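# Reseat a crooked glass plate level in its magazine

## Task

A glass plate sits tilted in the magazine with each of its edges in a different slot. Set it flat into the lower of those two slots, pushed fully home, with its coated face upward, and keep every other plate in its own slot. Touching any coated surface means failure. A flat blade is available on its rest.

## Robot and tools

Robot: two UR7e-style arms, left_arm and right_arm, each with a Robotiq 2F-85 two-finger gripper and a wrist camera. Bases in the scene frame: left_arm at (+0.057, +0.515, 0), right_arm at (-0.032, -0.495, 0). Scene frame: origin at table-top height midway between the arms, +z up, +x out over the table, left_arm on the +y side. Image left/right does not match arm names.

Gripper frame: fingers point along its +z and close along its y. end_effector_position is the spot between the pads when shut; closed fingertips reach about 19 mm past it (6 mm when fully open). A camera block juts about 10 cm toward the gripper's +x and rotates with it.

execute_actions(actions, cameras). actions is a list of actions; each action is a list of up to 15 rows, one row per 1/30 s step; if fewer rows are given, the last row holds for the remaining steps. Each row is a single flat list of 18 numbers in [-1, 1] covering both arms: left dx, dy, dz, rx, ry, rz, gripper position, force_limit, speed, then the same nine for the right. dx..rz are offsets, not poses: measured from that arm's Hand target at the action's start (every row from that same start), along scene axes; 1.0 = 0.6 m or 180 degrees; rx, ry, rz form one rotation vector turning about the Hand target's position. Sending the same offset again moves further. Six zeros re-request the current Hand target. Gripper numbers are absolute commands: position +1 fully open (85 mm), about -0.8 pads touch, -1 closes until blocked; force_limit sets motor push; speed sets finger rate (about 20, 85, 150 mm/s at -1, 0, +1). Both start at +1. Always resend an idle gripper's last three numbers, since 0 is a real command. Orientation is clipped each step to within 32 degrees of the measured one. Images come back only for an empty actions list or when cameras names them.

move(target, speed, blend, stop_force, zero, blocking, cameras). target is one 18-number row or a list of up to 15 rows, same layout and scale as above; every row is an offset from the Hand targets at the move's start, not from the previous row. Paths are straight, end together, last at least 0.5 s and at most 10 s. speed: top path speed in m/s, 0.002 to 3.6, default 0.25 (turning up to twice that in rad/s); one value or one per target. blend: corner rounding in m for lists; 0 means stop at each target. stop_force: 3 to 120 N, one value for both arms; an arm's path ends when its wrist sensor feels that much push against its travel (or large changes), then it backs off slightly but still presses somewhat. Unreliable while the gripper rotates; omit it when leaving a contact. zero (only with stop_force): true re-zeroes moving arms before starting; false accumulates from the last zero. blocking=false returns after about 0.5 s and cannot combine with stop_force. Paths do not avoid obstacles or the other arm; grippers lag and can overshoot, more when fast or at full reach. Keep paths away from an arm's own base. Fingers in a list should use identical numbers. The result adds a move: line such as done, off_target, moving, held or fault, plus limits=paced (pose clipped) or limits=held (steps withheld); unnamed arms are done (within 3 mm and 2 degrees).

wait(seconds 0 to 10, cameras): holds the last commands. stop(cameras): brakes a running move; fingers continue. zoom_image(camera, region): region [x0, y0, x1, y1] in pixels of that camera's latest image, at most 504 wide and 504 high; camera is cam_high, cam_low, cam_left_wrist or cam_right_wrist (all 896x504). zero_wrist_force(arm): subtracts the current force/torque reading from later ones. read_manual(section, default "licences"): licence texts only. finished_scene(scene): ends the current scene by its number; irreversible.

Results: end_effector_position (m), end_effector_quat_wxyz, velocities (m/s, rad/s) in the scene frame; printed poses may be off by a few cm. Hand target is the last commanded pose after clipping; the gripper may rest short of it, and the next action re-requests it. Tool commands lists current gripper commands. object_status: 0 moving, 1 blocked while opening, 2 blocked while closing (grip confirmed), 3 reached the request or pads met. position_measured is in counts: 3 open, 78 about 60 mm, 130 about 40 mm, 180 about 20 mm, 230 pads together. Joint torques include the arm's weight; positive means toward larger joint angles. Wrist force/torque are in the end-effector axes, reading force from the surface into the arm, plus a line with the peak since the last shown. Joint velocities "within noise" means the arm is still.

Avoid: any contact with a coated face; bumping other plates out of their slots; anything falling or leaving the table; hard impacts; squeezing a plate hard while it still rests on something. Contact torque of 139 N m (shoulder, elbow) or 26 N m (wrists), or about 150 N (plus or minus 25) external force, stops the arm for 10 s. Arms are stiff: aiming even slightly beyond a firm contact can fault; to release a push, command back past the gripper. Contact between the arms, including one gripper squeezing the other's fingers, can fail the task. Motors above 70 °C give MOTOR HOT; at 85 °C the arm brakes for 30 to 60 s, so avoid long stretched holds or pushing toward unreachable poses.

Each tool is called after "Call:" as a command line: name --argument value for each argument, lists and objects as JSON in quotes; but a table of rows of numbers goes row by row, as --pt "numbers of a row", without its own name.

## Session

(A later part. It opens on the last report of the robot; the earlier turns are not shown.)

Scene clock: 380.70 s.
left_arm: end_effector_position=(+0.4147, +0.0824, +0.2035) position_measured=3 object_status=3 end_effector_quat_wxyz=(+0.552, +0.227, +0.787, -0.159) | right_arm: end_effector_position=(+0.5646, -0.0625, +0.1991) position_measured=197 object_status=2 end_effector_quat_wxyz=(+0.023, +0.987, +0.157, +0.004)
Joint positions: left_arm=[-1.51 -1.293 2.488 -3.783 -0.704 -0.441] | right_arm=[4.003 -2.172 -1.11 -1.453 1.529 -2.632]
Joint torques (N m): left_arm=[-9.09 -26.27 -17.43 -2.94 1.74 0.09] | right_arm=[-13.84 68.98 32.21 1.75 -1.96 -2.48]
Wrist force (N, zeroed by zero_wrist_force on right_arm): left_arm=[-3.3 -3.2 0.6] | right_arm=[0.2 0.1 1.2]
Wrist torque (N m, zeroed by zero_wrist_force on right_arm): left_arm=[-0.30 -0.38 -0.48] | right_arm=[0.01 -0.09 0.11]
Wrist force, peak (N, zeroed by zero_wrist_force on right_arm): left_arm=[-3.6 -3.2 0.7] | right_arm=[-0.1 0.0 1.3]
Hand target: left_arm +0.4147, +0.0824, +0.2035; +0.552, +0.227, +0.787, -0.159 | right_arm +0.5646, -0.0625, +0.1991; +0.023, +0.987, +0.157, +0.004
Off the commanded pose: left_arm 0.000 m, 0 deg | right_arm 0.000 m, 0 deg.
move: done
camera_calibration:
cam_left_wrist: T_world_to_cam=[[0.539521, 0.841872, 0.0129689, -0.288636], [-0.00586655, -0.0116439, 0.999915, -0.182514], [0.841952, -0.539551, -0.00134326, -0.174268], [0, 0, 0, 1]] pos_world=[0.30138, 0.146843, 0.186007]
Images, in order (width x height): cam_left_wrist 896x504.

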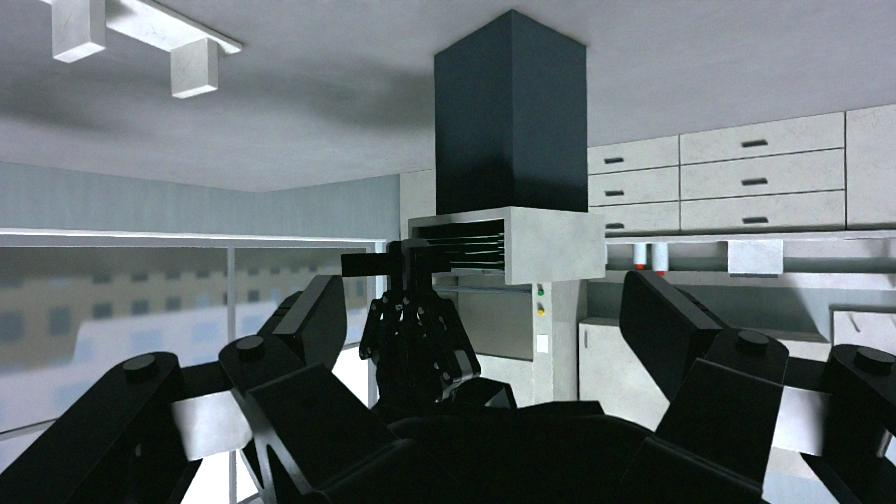

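Call:
move --target '[0,0,0,0,0,0,1,-1,0.5,0,0,0.00133,0,0,0,-0.98,0.2,-1]' --speed 0.01 --stop_force 5 --cameras '["cam_left_wrist", "cam_right_wrist"]'

Call:
zoom_image --camera "cam_left_wrist" --region '[470, 236, 510, 261]'

Call:
zoom_image --camera "cam_left_wrist" --region '[440, 236, 480, 261]'

Call:
zoom_image --camera "cam_right_wrist" --region '[130, 60, 330, 180]'

Call:
zoom_image --camera "cam_right_wrist" --region '[640, 60, 840, 180]'

Scene clock: 389.17 s.
left_arm: end_effector_position=(+0.4147, +0.0824, +0.2035) position_measured=3 object_status=3 end_effector_quat_wxyz=(+0.552, +0.227, +0.787, -0.159) | right_arm: end_effector_position=(+0.5646, -0.0625, +0.1999) position_measured=197 object_status=2 end_effector_quat_wxyz=(+0.023, +0.987, +0.157, +0.004)
Joint positions: left_arm=[-1.51 -1.293 2.488 -3.783 -0.704 -0.441] | right_arm=[4.003 -2.172 -1.109 -1.455 1.529 -2.632]
Joint torques (N m): left_arm=[-7.92 -26.78 -17.44 -3.19 1.63 0.39] | right_arm=[-13.78 67.96 32.17 1.77 -1.82 -2.44]
Wrist force (N, zeroed by zero_wrist_force on right_arm): left_arm=[-3.5 -3.2 0.6] | right_arm=[0.0 0.1 0.8]
Wrist torque (N m, zeroed by zero_wrist_force on right_arm): left_arm=[-0.30 -0.35 -0.49] | right_arm=[0.01 -0.07 0.11]
Wrist force, peak (N, zeroed by zero_wrist_force on right_arm): left_arm=[-3.2 -3.6 0.9] | right_arm=[-0.1 -0.2 1.2]
Hand target: left_arm +0.4147, +0.0824, +0.2035; +0.552, +0.227, +0.787, -0.159 | right_arm +0.5646, -0.0625, +0.1999; +0.023, +0.987, +0.157, +0.004
Off the commanded pose: left_arm 0.000 m, 0 deg | right_arm 0.000 m, 0 deg.
move: done
camera_calibration:
cam_left_wrist: T_world_to_cam=[[0.539521, 0.841872, 0.0129689, -0.288636], [-0.00586655, -0.0116439, 0.999915, -0.182514], [0.841952, -0.539551, -0.00134326, -0.174268], [0, 0, 0, 1]] pos_world=[0.30138, 0.146843, 0.186007]
cam_right_wrist: T_world_to_cam=[[0.296549, -0.953595, 0.0521008, -0.226327], [-0.898207, -0.259958, 0.354465, 0.428404], [-0.324472, -0.151913, -0.933617, 0.49392], [0, 0, 0, 1]] pos_world=[0.612176, -0.0294241, 0.321069]
Images, in order (width x height): cam_left_wrist 896x504, cam_right_wrist 896x504.

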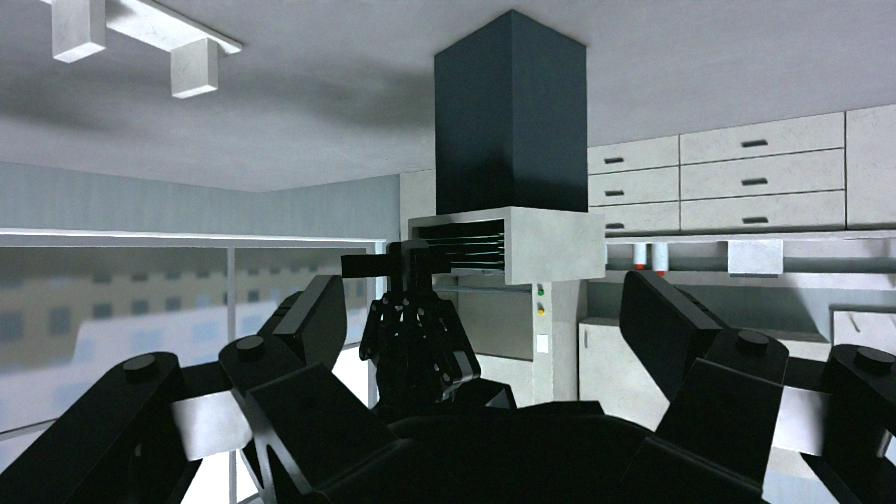

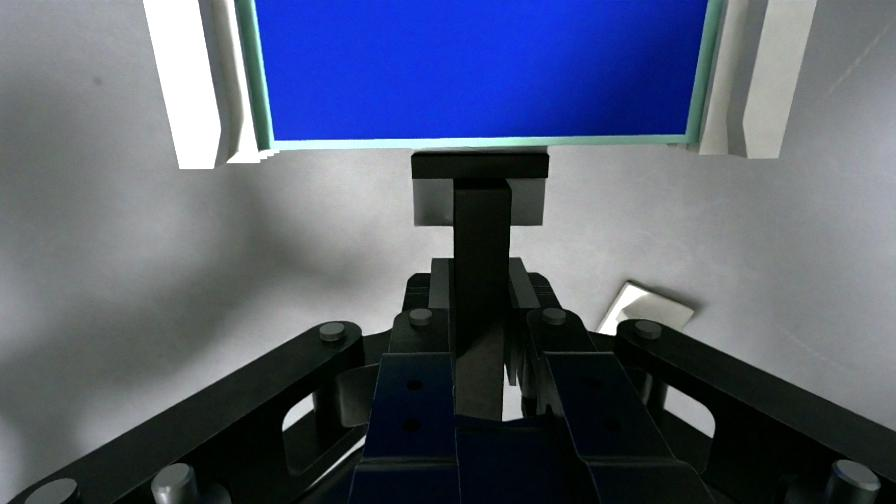

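Scaled by 12.600 from the camera's 896x504 image, which has a finer 1280x720 frame.

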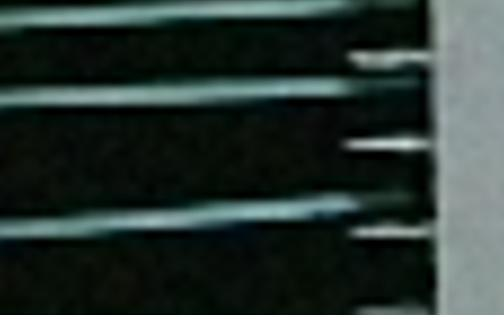

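Scaled by 12.600 from the camera's 896x504 image, which has a finer 1280x720 frame.

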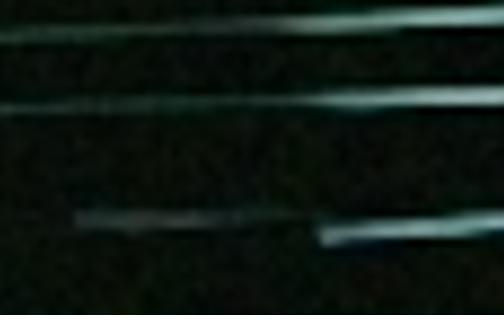

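Scaled by 2.520 from the camera's 896x504 image, which has a finer 1280x720 frame.

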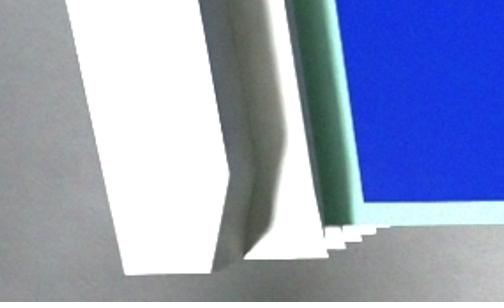

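Scaled by 2.520 from the camera's 896x504 image, which has a finer 1280x720 frame.

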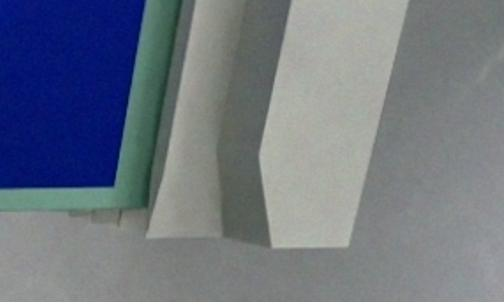

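Call:
move --target '[0,0,0,0,0,0,1,-1,0.5,-0.0317,-0.0103,0,0,0,0,-0.98,0.2,-1]' --speed 0.03 --cameras '["cam_left_wrist", "cam_right_wrist"]'

Call:
zoom_image --camera "cam_left_wrist" --region '[400, 215, 520, 285]'

Call:
zoom_image --camera "cam_right_wrist" --region '[200, 0, 500, 180]'

Call:
zoom_image --camera "cam_right_wrist" --region '[480, 0, 780, 180]'

Scene clock: 396.03 s.
left_arm: end_effector_position=(+0.4147, +0.0824, +0.2035) position_measured=3 object_status=3 end_effector_quat_wxyz=(+0.552, +0.227, +0.787, -0.159) | right_arm: end_effector_position=(+0.5456, -0.0686, +0.1999) position_measured=197 object_status=2 end_effector_quat_wxyz=(+0.023, +0.987, +0.157, +0.004)
Joint positions: left_arm=[-1.51 -1.293 2.488 -3.783 -0.704 -0.441] | right_arm=[4.017 -2.123 -1.187 -1.426 1.529 -2.618]
Joint torques (N m): left_arm=[-8.13 -26.53 -17.52 -3.31 1.32 0.54] | right_arm=[12.73 65.5 15.66 4.85 1.72 2.54]
Wrist force (N, zeroed by zero_wrist_force on right_arm): left_arm=[-3.4 -2.9 0.2] | right_arm=[-0.2 0.3 1.1]
Wrist torque (N m, zeroed by zero_wrist_force on right_arm): left_arm=[-0.25 -0.37 -0.48] | right_arm=[0.03 -0.03 0.03]
Wrist force, peak (N, zeroed by zero_wrist_force on right_arm): left_arm=[-3.2 -3.3 0.9] | right_arm=[-0.3 0.2 1.2]
Hand target: left_arm +0.4147, +0.0824, +0.2035; +0.552, +0.227, +0.787, -0.159 | right_arm +0.5456, -0.0687, +0.1999; +0.023, +0.987, +0.157, +0.004
Off the commanded pose: left_arm 0.000 m, 0 deg | right_arm 0.000 m, 0 deg.
move: done
camera_calibration:
cam_left_wrist: T_world_to_cam=[[0.539521, 0.841872, 0.0129689, -0.288636], [-0.00586655, -0.0116439, 0.999915, -0.182514], [0.841952, -0.539551, -0.00134326, -0.174268], [0, 0, 0, 1]] pos_world=[0.30138, 0.146843, 0.186007]
cam_right_wrist: T_world_to_cam=[[0.296553, -0.953594, 0.0520991, -0.226541], [-0.898206, -0.259962, 0.354465, 0.409841], [-0.324472, -0.151914, -0.933617, 0.486861], [0, 0, 0, 1]] pos_world=[0.593276, -0.0355242, 0.321069]
Images, in order (width x height): cam_left_wrist 896x504, cam_right_wrist 896x504.

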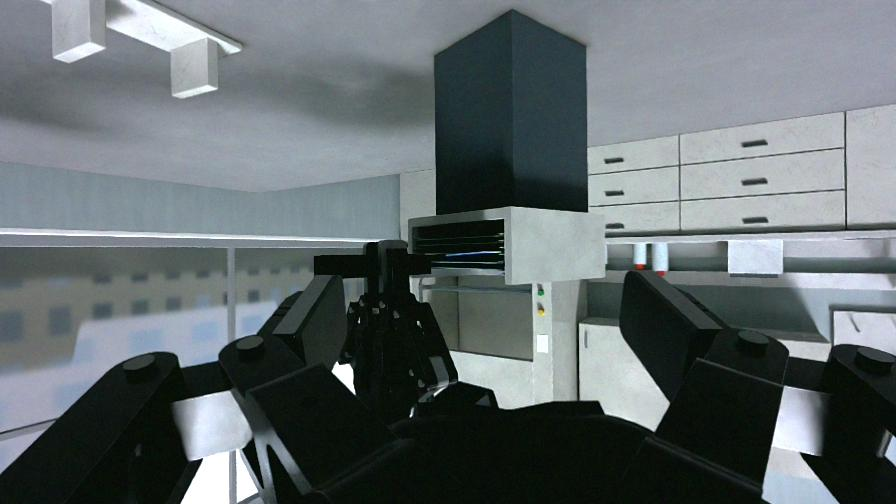

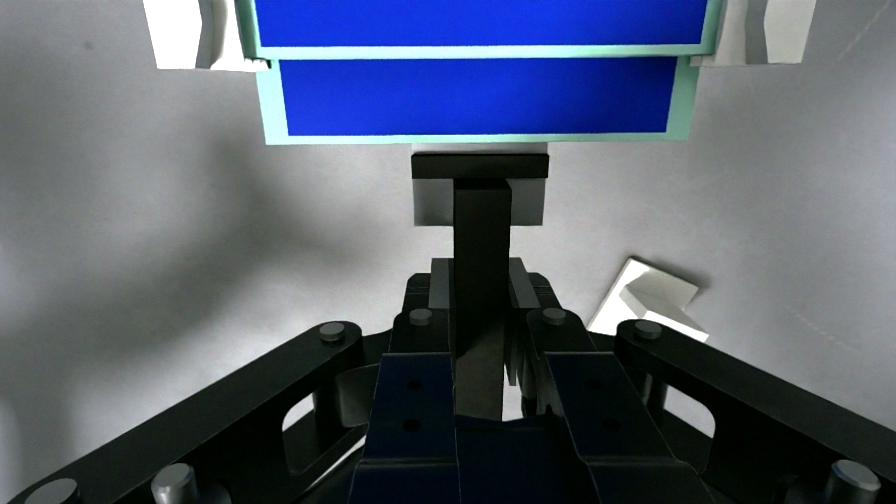

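Scaled by 4.200 from the camera's 896x504 image, which has a finer 1280x720 frame.

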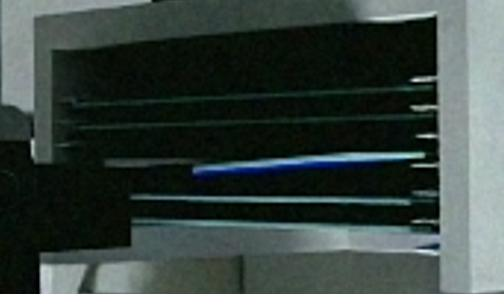

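Scaled by 1.680 from the camera's 896x504 image, which has a finer 1280x720 frame.

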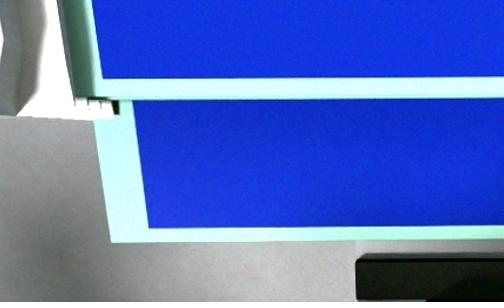

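Scaled by 1.680 from the camera's 896x504 image, which has a finer 1280x720 frame.

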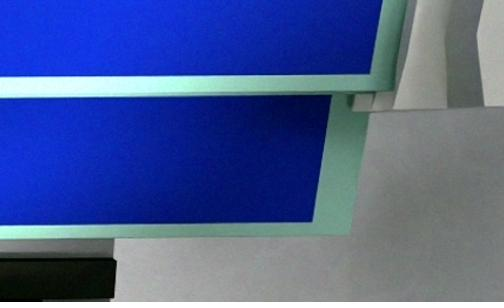

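Call:
zoom_image --camera "cam_right_wrist" --region '[140, 10, 300, 90]'

Call:
zoom_image --camera "cam_right_wrist" --region '[670, 10, 830, 90]'

Call:
zoom_image --camera "cam_left_wrist" --region '[470, 236, 510, 261]'

Scaled by 3.150 from the camera's 896x504 image, which has a finer 1280x720 frame.

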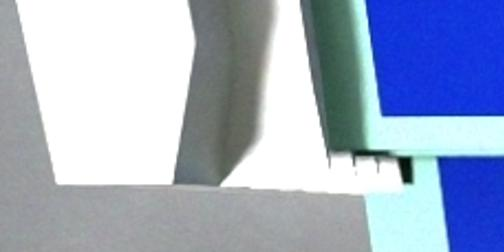

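Scaled by 3.150 from the camera's 896x504 image, which has a finer 1280x720 frame.

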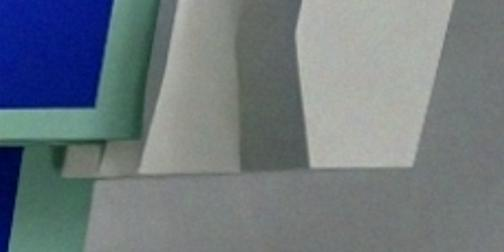

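Scaled by 12.600 from the camera's 896x504 image, which has a finer 1280x720 frame.

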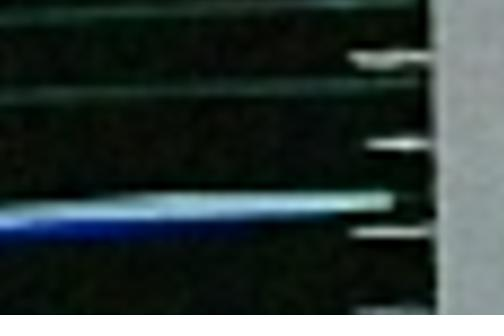

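Call:
move --target '[0,0,0,0,0,0,1,-1,0.5,-0.07153,-0.02255,0,0,0,0,-0.98,0.2,-1]' --speed 0.04 --cameras '["cam_left_wrist", "cam_right_wrist"]'

Call:
zoom_image --camera "cam_left_wrist" --region '[400, 215, 520, 285]'

Call:
zoom_image --camera "cam_right_wrist" --region '[200, 0, 500, 180]'

Call:
zoom_image --camera "cam_right_wrist" --region '[480, 0, 780, 180]'

Scene clock: 404.90 s.
left_arm: end_effector_position=(+0.4147, +0.0824, +0.2035) position_measured=3 object_status=3 end_effector_quat_wxyz=(+0.552, +0.227, +0.787, -0.159) | right_arm: end_effector_position=(+0.5027, -0.0822, +0.1999) position_measured=197 object_status=2 end_effector_quat_wxyz=(+0.023, +0.987, +0.157, +0.004)
Joint positions: left_arm=[-1.51 -1.293 2.488 -3.783 -0.704 -0.441] | right_arm=[4.051 -2.019 -1.345 -1.373 1.53 -2.584]
Joint torques (N m): left_arm=[-7.69 -24.91 -17.28 -3.3 1.43 0.65] | right_arm=[12.5 59.83 17.6 4.64 1.29 2.53]
Wrist force (N, zeroed by zero_wrist_force on right_arm): left_arm=[-3.4 -2.9 0.5] | right_arm=[0.3 0.0 0.9]
Wrist torque (N m, zeroed by zero_wrist_force on right_arm): left_arm=[-0.24 -0.36 -0.48] | right_arm=[0.00 -0.12 0.03]
Wrist force, peak (N, zeroed by zero_wrist_force on right_arm): left_arm=[-3.6 -3.0 0.6] | right_arm=[-0.1 0.0 1.2]
Hand target: left_arm +0.4147, +0.0824, +0.2035; +0.552, +0.227, +0.787, -0.159 | right_arm +0.5026, -0.0822, +0.1999; +0.023, +0.987, +0.157, +0.004
Off the commanded pose: left_arm 0.000 m, 0 deg | right_arm 0.000 m, 0 deg.
move: done
camera_calibration:
cam_left_wrist: T_world_to_cam=[[0.539521, 0.841872, 0.0129689, -0.288636], [-0.00586655, -0.0116439, 0.999915, -0.182514], [0.841952, -0.539551, -0.00134326, -0.174268], [0, 0, 0, 1]] pos_world=[0.30138, 0.146843, 0.186007]
cam_right_wrist: T_world_to_cam=[[0.296553, -0.953594, 0.0520991, -0.226788], [-0.898206, -0.259962, 0.354465, 0.367773], [-0.324472, -0.151914, -0.933617, 0.470875], [0, 0, 0, 1]] pos_world=[0.550376, -0.0491242, 0.321069]
Images, in order (width x height): cam_left_wrist 896x504, cam_right_wrist 896x504.

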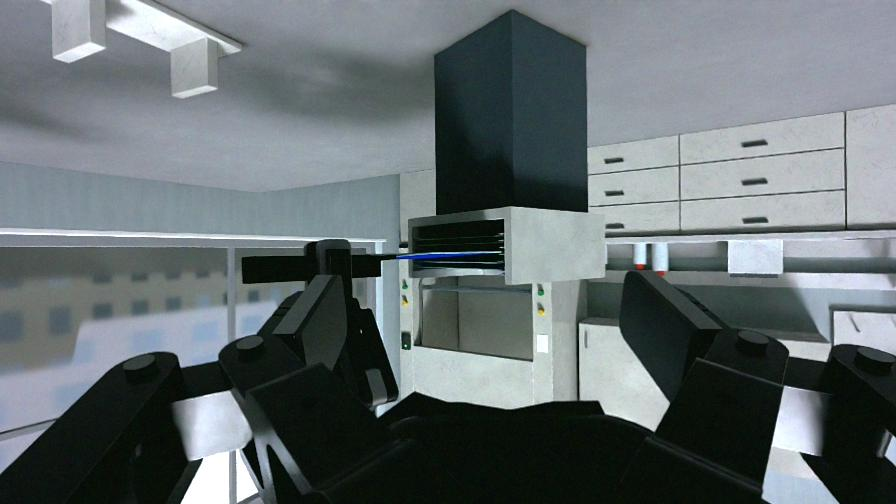

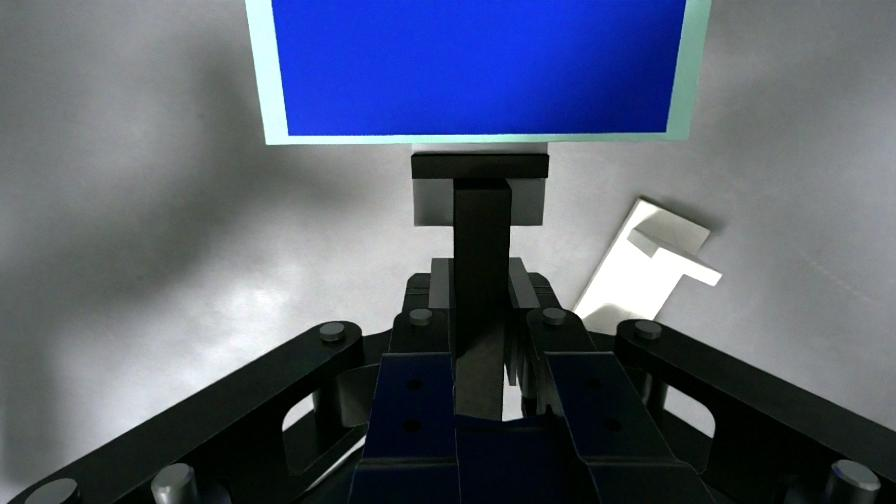

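Scaled by 4.200 from the camera's 896x504 image, which has a finer 1280x720 frame.

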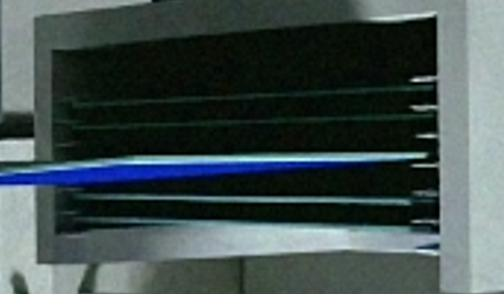

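Scaled by 1.680 from the camera's 896x504 image, which has a finer 1280x720 frame.

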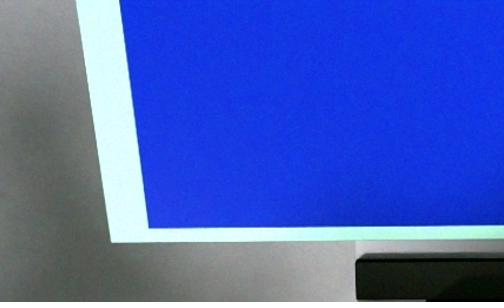

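Scaled by 1.680 from the camera's 896x504 image, which has a finer 1280x720 frame.

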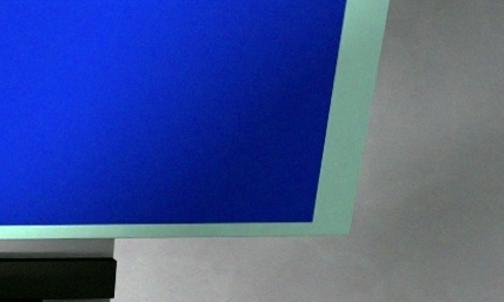

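Call:
move --target '[0,0,0,0,0,0,1,-1,0.5,-0.10809,-0.03408,0,0,0,0,-0.98,0.2,-1]' --speed 0.05 --cameras '["cam_left_wrist", "cam_right_wrist"]'

Call:
zoom_image --camera "cam_left_wrist" --region '[400, 215, 520, 285]'

Call:
zoom_image --camera "cam_left_wrist" --region '[290, 225, 430, 285]'

Scene clock: 409.13 s.
left_arm: end_effector_position=(+0.4147, +0.0824, +0.2035) position_measured=3 object_status=3 end_effector_quat_wxyz=(+0.552, +0.227, +0.787, -0.159) | right_arm: end_effector_position=(+0.4379, -0.1026, +0.1999) position_measured=197 object_status=2 end_effector_quat_wxyz=(+0.023, +0.987, +0.157, +0.004)
Joint positions: left_arm=[-1.51 -1.293 2.488 -3.783 -0.704 -0.441] | right_arm=[4.111 -1.871 -1.553 -1.316 1.532 -2.523]
Joint torques (N m): left_arm=[-6.98 -25.31 -17.86 -3.41 1.37 0.9] | right_arm=[12.12 54.96 18.16 4.47 1.4 2.98]
Wrist force (N, zeroed by zero_wrist_force on right_arm): left_arm=[-3.2 -2.8 0.4] | right_arm=[-0.1 -0.1 0.6]
Wrist torque (N m, zeroed by zero_wrist_force on right_arm): left_arm=[-0.24 -0.40 -0.48] | right_arm=[-0.02 -0.05 0.02]
Wrist force, peak (N, zeroed by zero_wrist_force on right_arm): left_arm=[-3.5 -3.3 0.4] | right_arm=[-0.3 0.2 1.2]
Hand target: left_arm +0.4147, +0.0824, +0.2035; +0.552, +0.227, +0.787, -0.159 | right_arm +0.4378, -0.1026, +0.1999; +0.023, +0.987, +0.157, +0.004
Off the commanded pose: left_arm 0.000 m, 0 deg | right_arm 0.000 m, 0 deg.
move: done
camera_calibration:
cam_left_wrist: T_world_to_cam=[[0.539521, 0.841872, 0.0129689, -0.288636], [-0.00586655, -0.0116439, 0.999915, -0.182514], [0.841952, -0.539551, -0.00134326, -0.174268], [0, 0, 0, 1]] pos_world=[0.30138, 0.146843, 0.186007]
cam_right_wrist: T_world_to_cam=[[0.296544, -0.953599, 0.0520713, -0.227011], [-0.898177, -0.259949, 0.354549, 0.304226], [-0.324562, -0.151909, -0.933586, 0.446785], [0, 0, 0, 1]] pos_world=[0.485577, -0.0695241, 0.32107]
Images, in order (width x height): cam_left_wrist 896x504, cam_right_wrist 896x504.

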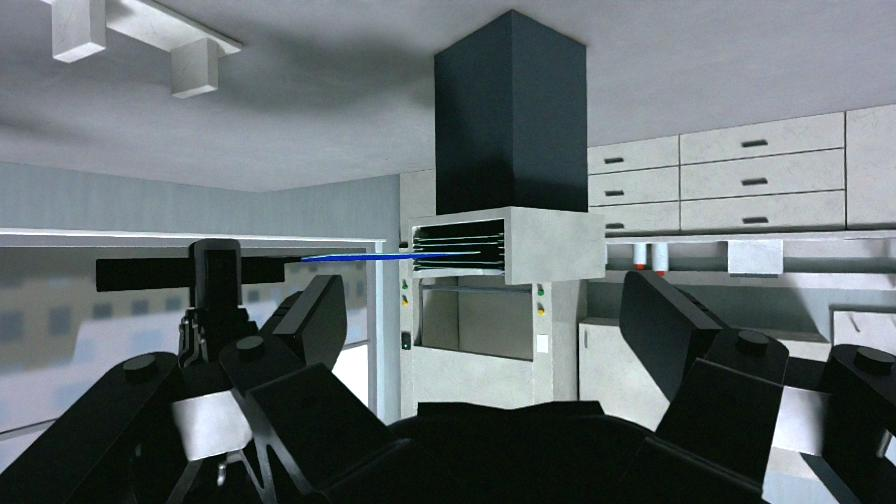

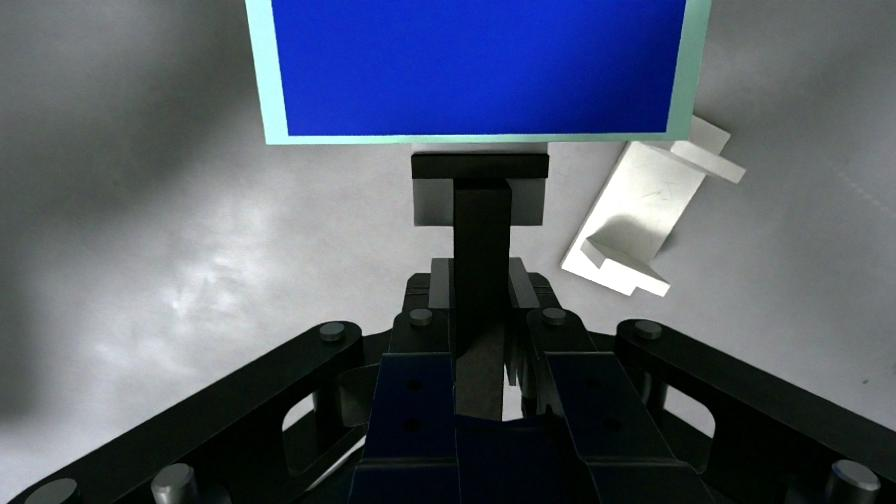

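Scaled by 4.200 from the camera's 896x504 image, which has a finer 1280x720 frame.

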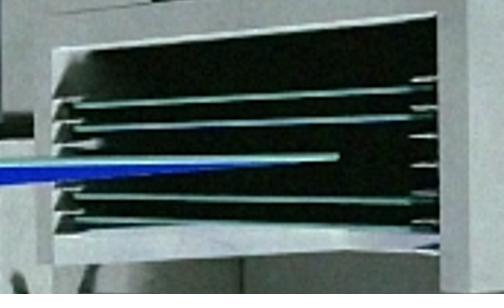

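Scaled by 3.600 from the camera's 896x504 image, which has a finer 1280x720 frame.

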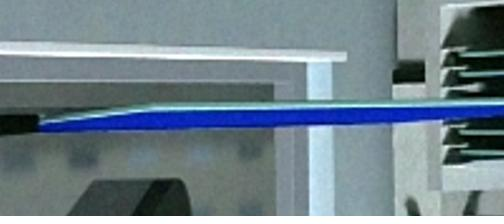

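Call:
move --target '[0,0,0,0,0,0,1,-1,0.5,0.000196,-0.000602,-0.00433,0.01442,0.00469,0,-0.98,0.2,-1]' --speed 0.05 --cameras '["cam_left_wrist", "cam_right_wrist"]'

Call:
zoom_image --camera "cam_left_wrist" --region '[400, 215, 520, 285]'

Call:
zoom_image --camera "cam_left_wrist" --region '[290, 235, 350, 265]'

Call:
zoom_image --camera "cam_left_wrist" --region '[430, 235, 490, 265]'

Scene clock: 414.63 s.
left_arm: end_effector_position=(+0.4147, +0.0824, +0.2035) position_measured=3 object_status=3 end_effector_quat_wxyz=(+0.552, +0.227, +0.787, -0.159) | right_arm: end_effector_position=(+0.4379, -0.1030, +0.1973) position_measured=197 object_status=2 end_effector_quat_wxyz=(+0.000, +0.988, +0.157, +0.000)
Joint positions: left_arm=[-1.51 -1.293 2.488 -3.783 -0.704 -0.441] | right_arm=[4.094 -1.863 -1.577 -1.272 1.57 -2.541]
Joint torques (N m): left_arm=[-6.55 -25.4 -16.71 -3.18 1.16 1.07] | right_arm=[-14.33 53.92 16.52 4.54 2.49 -2.39]
Wrist force (N, zeroed by zero_wrist_force on right_arm): left_arm=[-2.9 -3.0 0.6] | right_arm=[0.3 0.1 0.9]
Wrist torque (N m, zeroed by zero_wrist_force on right_arm): left_arm=[-0.26 -0.44 -0.48] | right_arm=[0.01 -0.11 0.10]
Wrist force, peak (N, zeroed by zero_wrist_force on right_arm): left_arm=[-3.2 -3.3 1.0] | right_arm=[0.2 -0.1 1.2]
Hand target: left_arm +0.4147, +0.0824, +0.2035; +0.552, +0.227, +0.787, -0.159 | right_arm +0.4379, -0.1030, +0.1973; +0.000, +0.988, +0.157, +0.000
Off the commanded pose: left_arm 0.000 m, 0 deg | right_arm 0.000 m, 0 deg.
move: done
camera_calibration:
cam_left_wrist: T_world_to_cam=[[0.539521, 0.841872, 0.0129689, -0.288636], [-0.00586655, -0.0116439, 0.999915, -0.182514], [0.841952, -0.539551, -0.00134326, -0.174268], [0, 0, 0, 1]] pos_world=[0.30138, 0.146843, 0.186007]
cam_right_wrist: T_world_to_cam=[[0.297012, -0.954861, 0.00492534, -0.218321], [-0.893006, -0.275938, 0.355525, 0.30097], [-0.338117, -0.109993, -0.934654, 0.454735], [0, 0, 0, 1]] pos_world=[0.487366, -0.0753997, 0.319093]
Images, in order (width x height): cam_left_wrist 896x504, cam_right_wrist 896x504.

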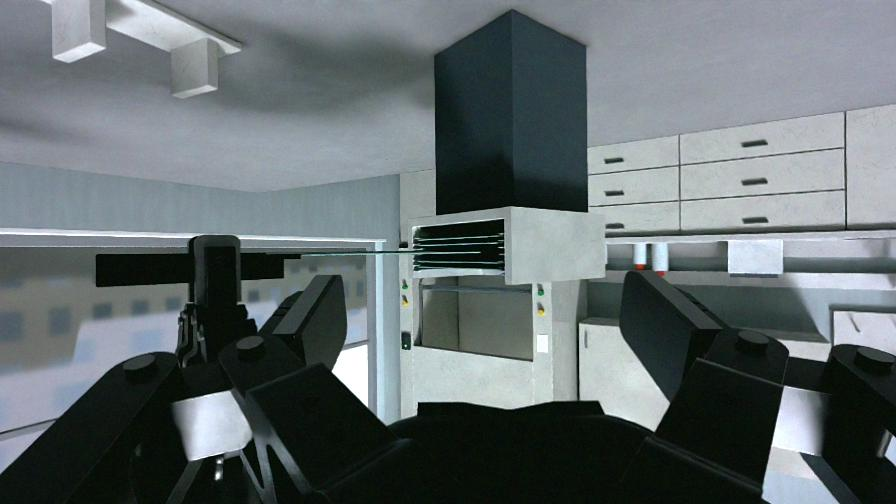

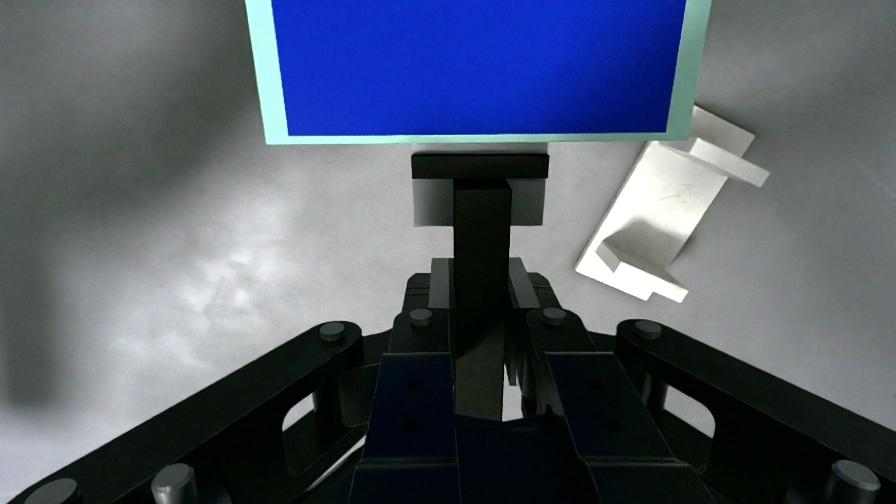

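Scaled by 4.200 from the camera's 896x504 image, which has a finer 1280x720 frame.

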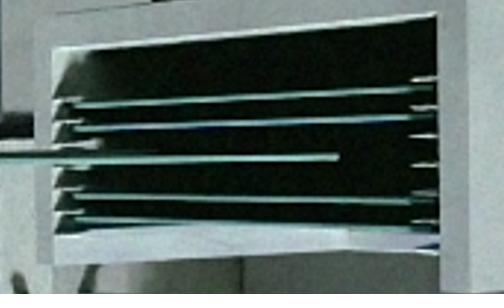

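Scaled by 8.400 from the camera's 896x504 image, which has a finer 1280x720 frame.

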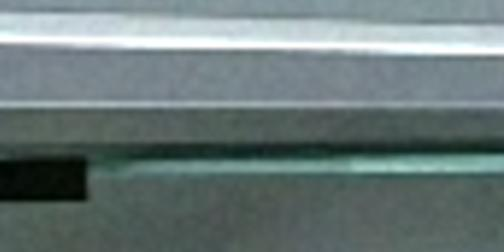

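Scaled by 8.400 from the camera's 896x504 image, which has a finer 1280x720 frame.

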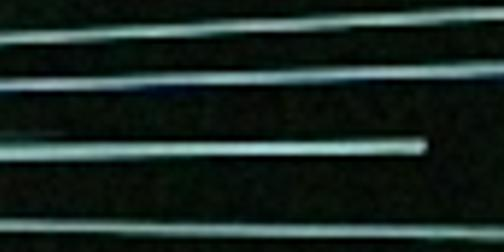

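Call:
zoom_image --camera "cam_left_wrist" --region '[376, 244, 412, 262]'

Call:
zoom_image --camera "cam_left_wrist" --region '[404, 236, 440, 260]'

Call:
zoom_image --camera "cam_left_wrist" --region '[455, 240, 510, 265]'

Scaled by 14.000 from the camera's 896x504 image, which has a finer 1280x720 frame.

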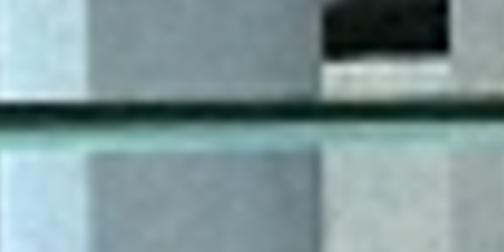

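Scaled by 14.000 from the camera's 896x504 image, which has a finer 1280x720 frame.

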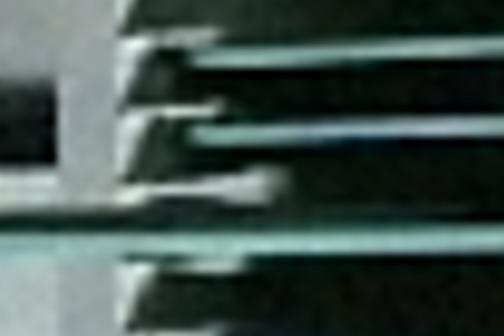

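Scaled by 9.164 from the camera's 896x504 image, which has a finer 1280x720 frame.

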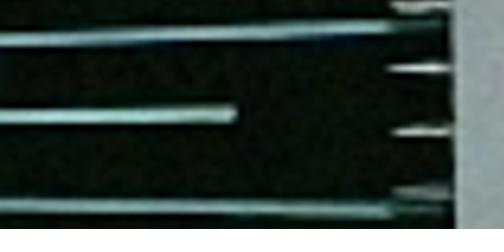

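Call:
move --pt "0 0 0 0 0 0 1 -1 0.5 0 0 -0.00058 0 0 0 -0.98 0.2 -1" --pt "0 0 0 0 0 0 1 -1 0.5 0.03020 0.00952 -0.00058 0 0 0 -0.98 0.2 -1" --speed 0.03 --stop_force 4 --cameras '["cam_left_wrist", "cam_right_wrist"]'

Call:
zoom_image --camera "cam_left_wrist" --region '[400, 215, 520, 285]'

Call:
zoom_image --camera "cam_left_wrist" --region '[460, 236, 510, 261]'

Call:
zoom_image --camera "cam_left_wrist" --region '[400, 236, 450, 261]'

Scene clock: 426.60 s.
left_arm: end_effector_position=(+0.4147, +0.0824, +0.2035) position_measured=3 object_status=3 end_effector_quat_wxyz=(+0.552, +0.227, +0.787, -0.159) | right_arm: end_effector_position=(+0.4560, -0.0973, +0.1970) position_measured=197 object_status=2 end_effector_quat_wxyz=(+0.000, +0.988, +0.157, +0.000)
Joint positions: left_arm=[-1.51 -1.293 2.488 -3.783 -0.704 -0.441] | right_arm=[4.076 -1.904 -1.523 -1.285 1.571 -2.559]
Joint torques (N m): left_arm=[-6.71 -24.64 -16.19 -3.3 1.02 1.11] | right_arm=[-13.61 28.53 30.76 1.78 1.28 -2.44]
Wrist force (N, zeroed by zero_wrist_force on right_arm): left_arm=[-3.3 -2.9 0.5] | right_arm=[0.4 -0.1 1.0]
Wrist torque (N m, zeroed by zero_wrist_force on right_arm): left_arm=[-0.26 -0.38 -0.49] | right_arm=[-0.04 -0.12 0.10]
Wrist force, peak (N, zeroed by zero_wrist_force on right_arm): left_arm=[-3.5 -3.2 0.6] | right_arm=[0.1 0.0 1.2]
Hand target: left_arm +0.4147, +0.0824, +0.2035; +0.552, +0.227, +0.787, -0.159 | right_arm +0.4560, -0.0973, +0.1970; +0.000, +0.988, +0.157, +0.000
Off the commanded pose: left_arm 0.000 m, 0 deg | right_arm 0.000 m, 0 deg.
move: done
camera_calibration:
cam_left_wrist: T_world_to_cam=[[0.539521, 0.841872, 0.0129689, -0.288636], [-0.00586655, -0.0116439, 0.999915, -0.182514], [0.841952, -0.539551, -0.00134326, -0.174268], [0, 0, 0, 1]] pos_world=[0.30138, 0.146843, 0.186007]
cam_right_wrist: T_world_to_cam=[[0.296962, -0.954879, 0.00450609, -0.218098], [-0.892984, -0.276036, 0.355505, 0.3188], [-0.33822, -0.109595, -0.934663, 0.461285], [0, 0, 0, 1]] pos_world=[0.505466, -0.0697019, 0.318794]
Images, in order (width x height): cam_left_wrist 896x504, cam_right_wrist 896x504.

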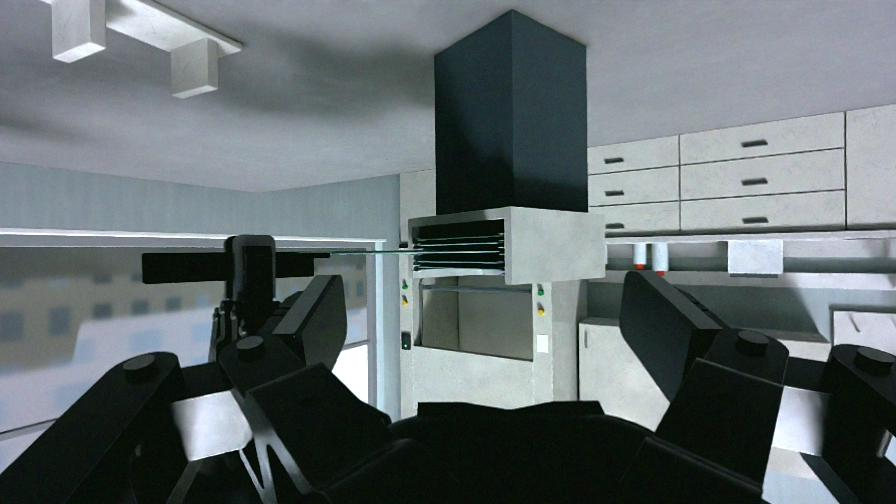

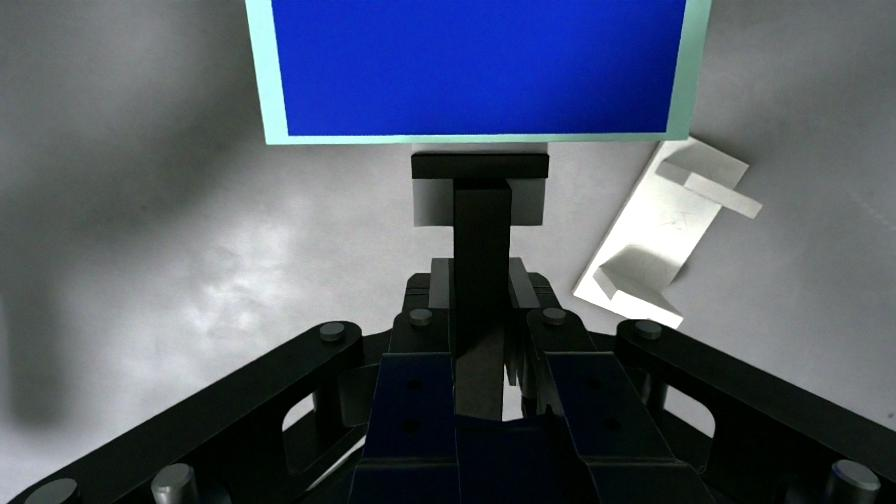

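Scaled by 4.200 from the camera's 896x504 image, which has a finer 1280x720 frame.

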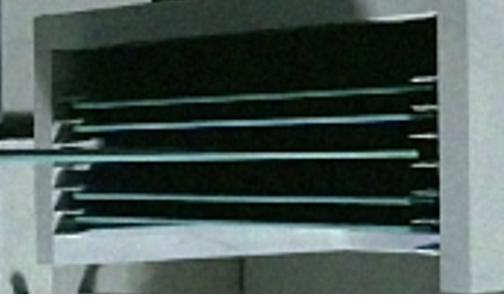

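Scaled by 10.080 from the camera's 896x504 image, which has a finer 1280x720 frame.

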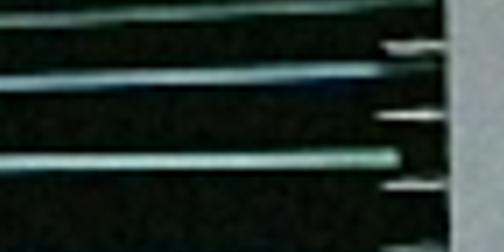

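Scaled by 10.080 from the camera's 896x504 image, which has a finer 1280x720 frame.

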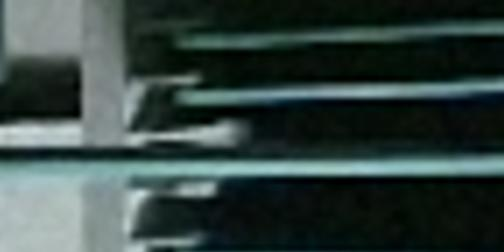

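Call:
move --target '[0,0,0,0,0,0,1,-1,0.5,0.01907,0.00601,-0.0001,0,0,0,-0.98,0.2,-1]' --speed 0.02 --stop_force 3 --cameras '["cam_left_wrist", "cam_right_wrist"]'

Call:
zoom_image --camera "cam_left_wrist" --region '[400, 215, 520, 285]'

Call:
zoom_image --camera "cam_left_wrist" --region '[460, 236, 510, 261]'

Call:
zoom_image --camera "cam_left_wrist" --region '[400, 236, 450, 261]'

Scene clock: 431.90 s.
left_arm: end_effector_position=(+0.4147, +0.0824, +0.2035) position_measured=3 object_status=3 end_effector_quat_wxyz=(+0.552, +0.227, +0.787, -0.159) | right_arm: end_effector_position=(+0.4675, -0.0937, +0.1969) position_measured=197 object_status=2 end_effector_quat_wxyz=(+0.000, +0.988, +0.157, +0.000)
Joint positions: left_arm=[-1.51 -1.293 2.488 -3.783 -0.704 -0.441] | right_arm=[4.066 -1.93 -1.487 -1.295 1.571 -2.569]
Joint torques (N m): left_arm=[-5.44 -24.69 -17.13 -3.38 0.89 1.1] | right_arm=[-13.39 29.84 30.87 1.82 1.48 -2.35]
Wrist force (N, zeroed by zero_wrist_force on right_arm): left_arm=[-2.9 -2.8 0.7] | right_arm=[-0.1 -0.1 1.1]
Wrist torque (N m, zeroed by zero_wrist_force on right_arm): left_arm=[-0.25 -0.44 -0.48] | right_arm=[-0.03 -0.05 0.10]
Wrist force, peak (N, zeroed by zero_wrist_force on right_arm): left_arm=[-3.4 -3.3 0.9] | right_arm=[-0.3 0.0 1.2]
Hand target: left_arm +0.4147, +0.0824, +0.2035; +0.552, +0.227, +0.787, -0.159 | right_arm +0.4675, -0.0937, +0.1969; +0.000, +0.988, +0.157, +0.000
Off the commanded pose: left_arm 0.000 m, 0 deg | right_arm 0.000 m, 0 deg.
move: done
camera_calibration:
cam_left_wrist: T_world_to_cam=[[0.539521, 0.841872, 0.0129689, -0.288636], [-0.00586655, -0.0116439, 0.999915, -0.182514], [0.841952, -0.539551, -0.00134326, -0.174268], [0, 0, 0, 1]] pos_world=[0.30138, 0.146843, 0.186007]
cam_right_wrist: T_world_to_cam=[[0.296962, -0.954879, 0.00450609, -0.218045], [-0.892984, -0.276036, 0.355505, 0.33001], [-0.33822, -0.109595, -0.934663, 0.465442], [0, 0, 0, 1]] pos_world=[0.516866, -0.0661019, 0.318694]
Images, in order (width x height): cam_left_wrist 896x504, cam_right_wrist 896x504.

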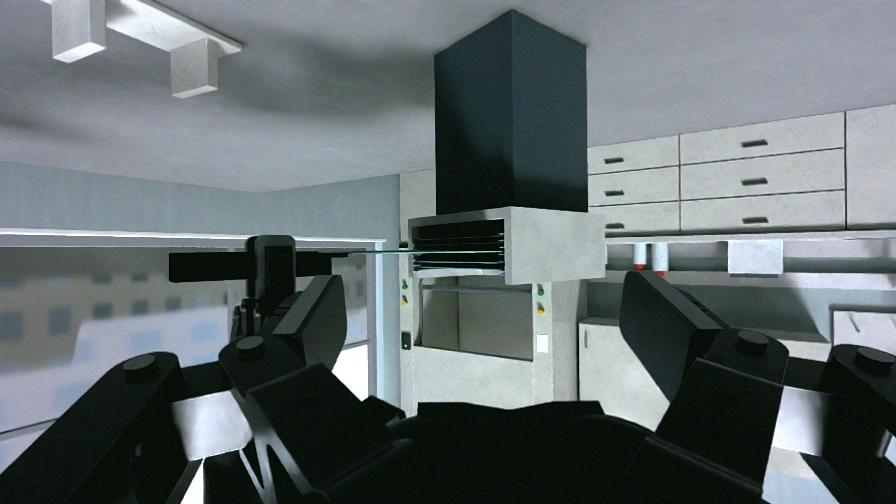

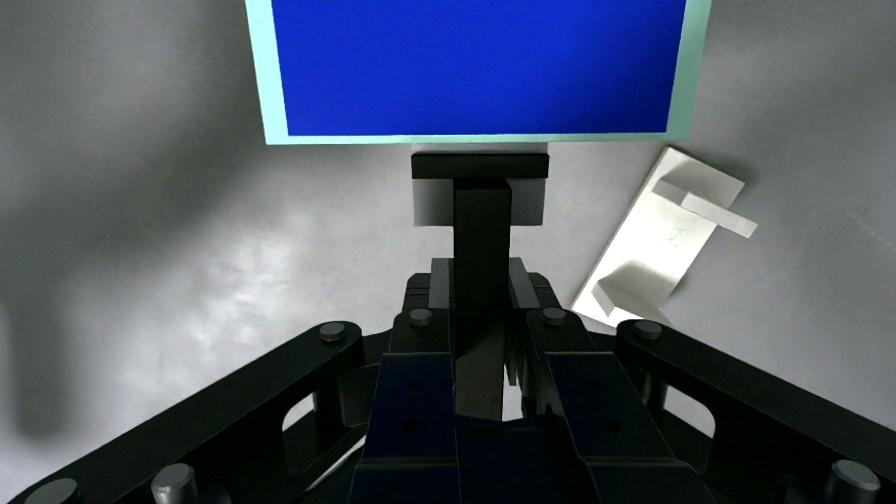

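Scaled by 4.200 from the camera's 896x504 image, which has a finer 1280x720 frame.

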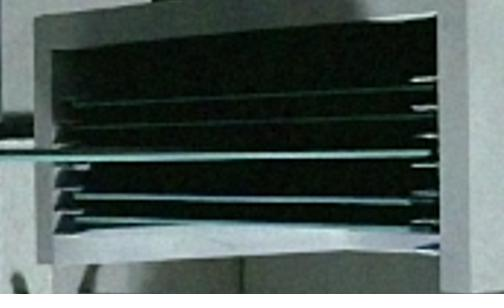

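Scaled by 10.080 from the camera's 896x504 image, which has a finer 1280x720 frame.

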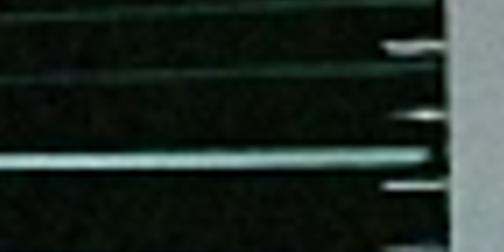

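Scaled by 10.080 from the camera's 896x504 image, which has a finer 1280x720 frame.

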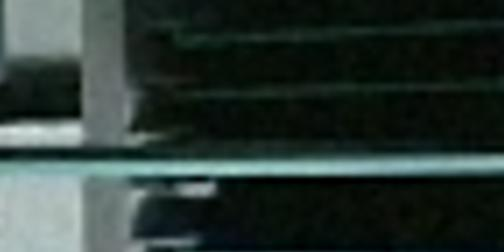

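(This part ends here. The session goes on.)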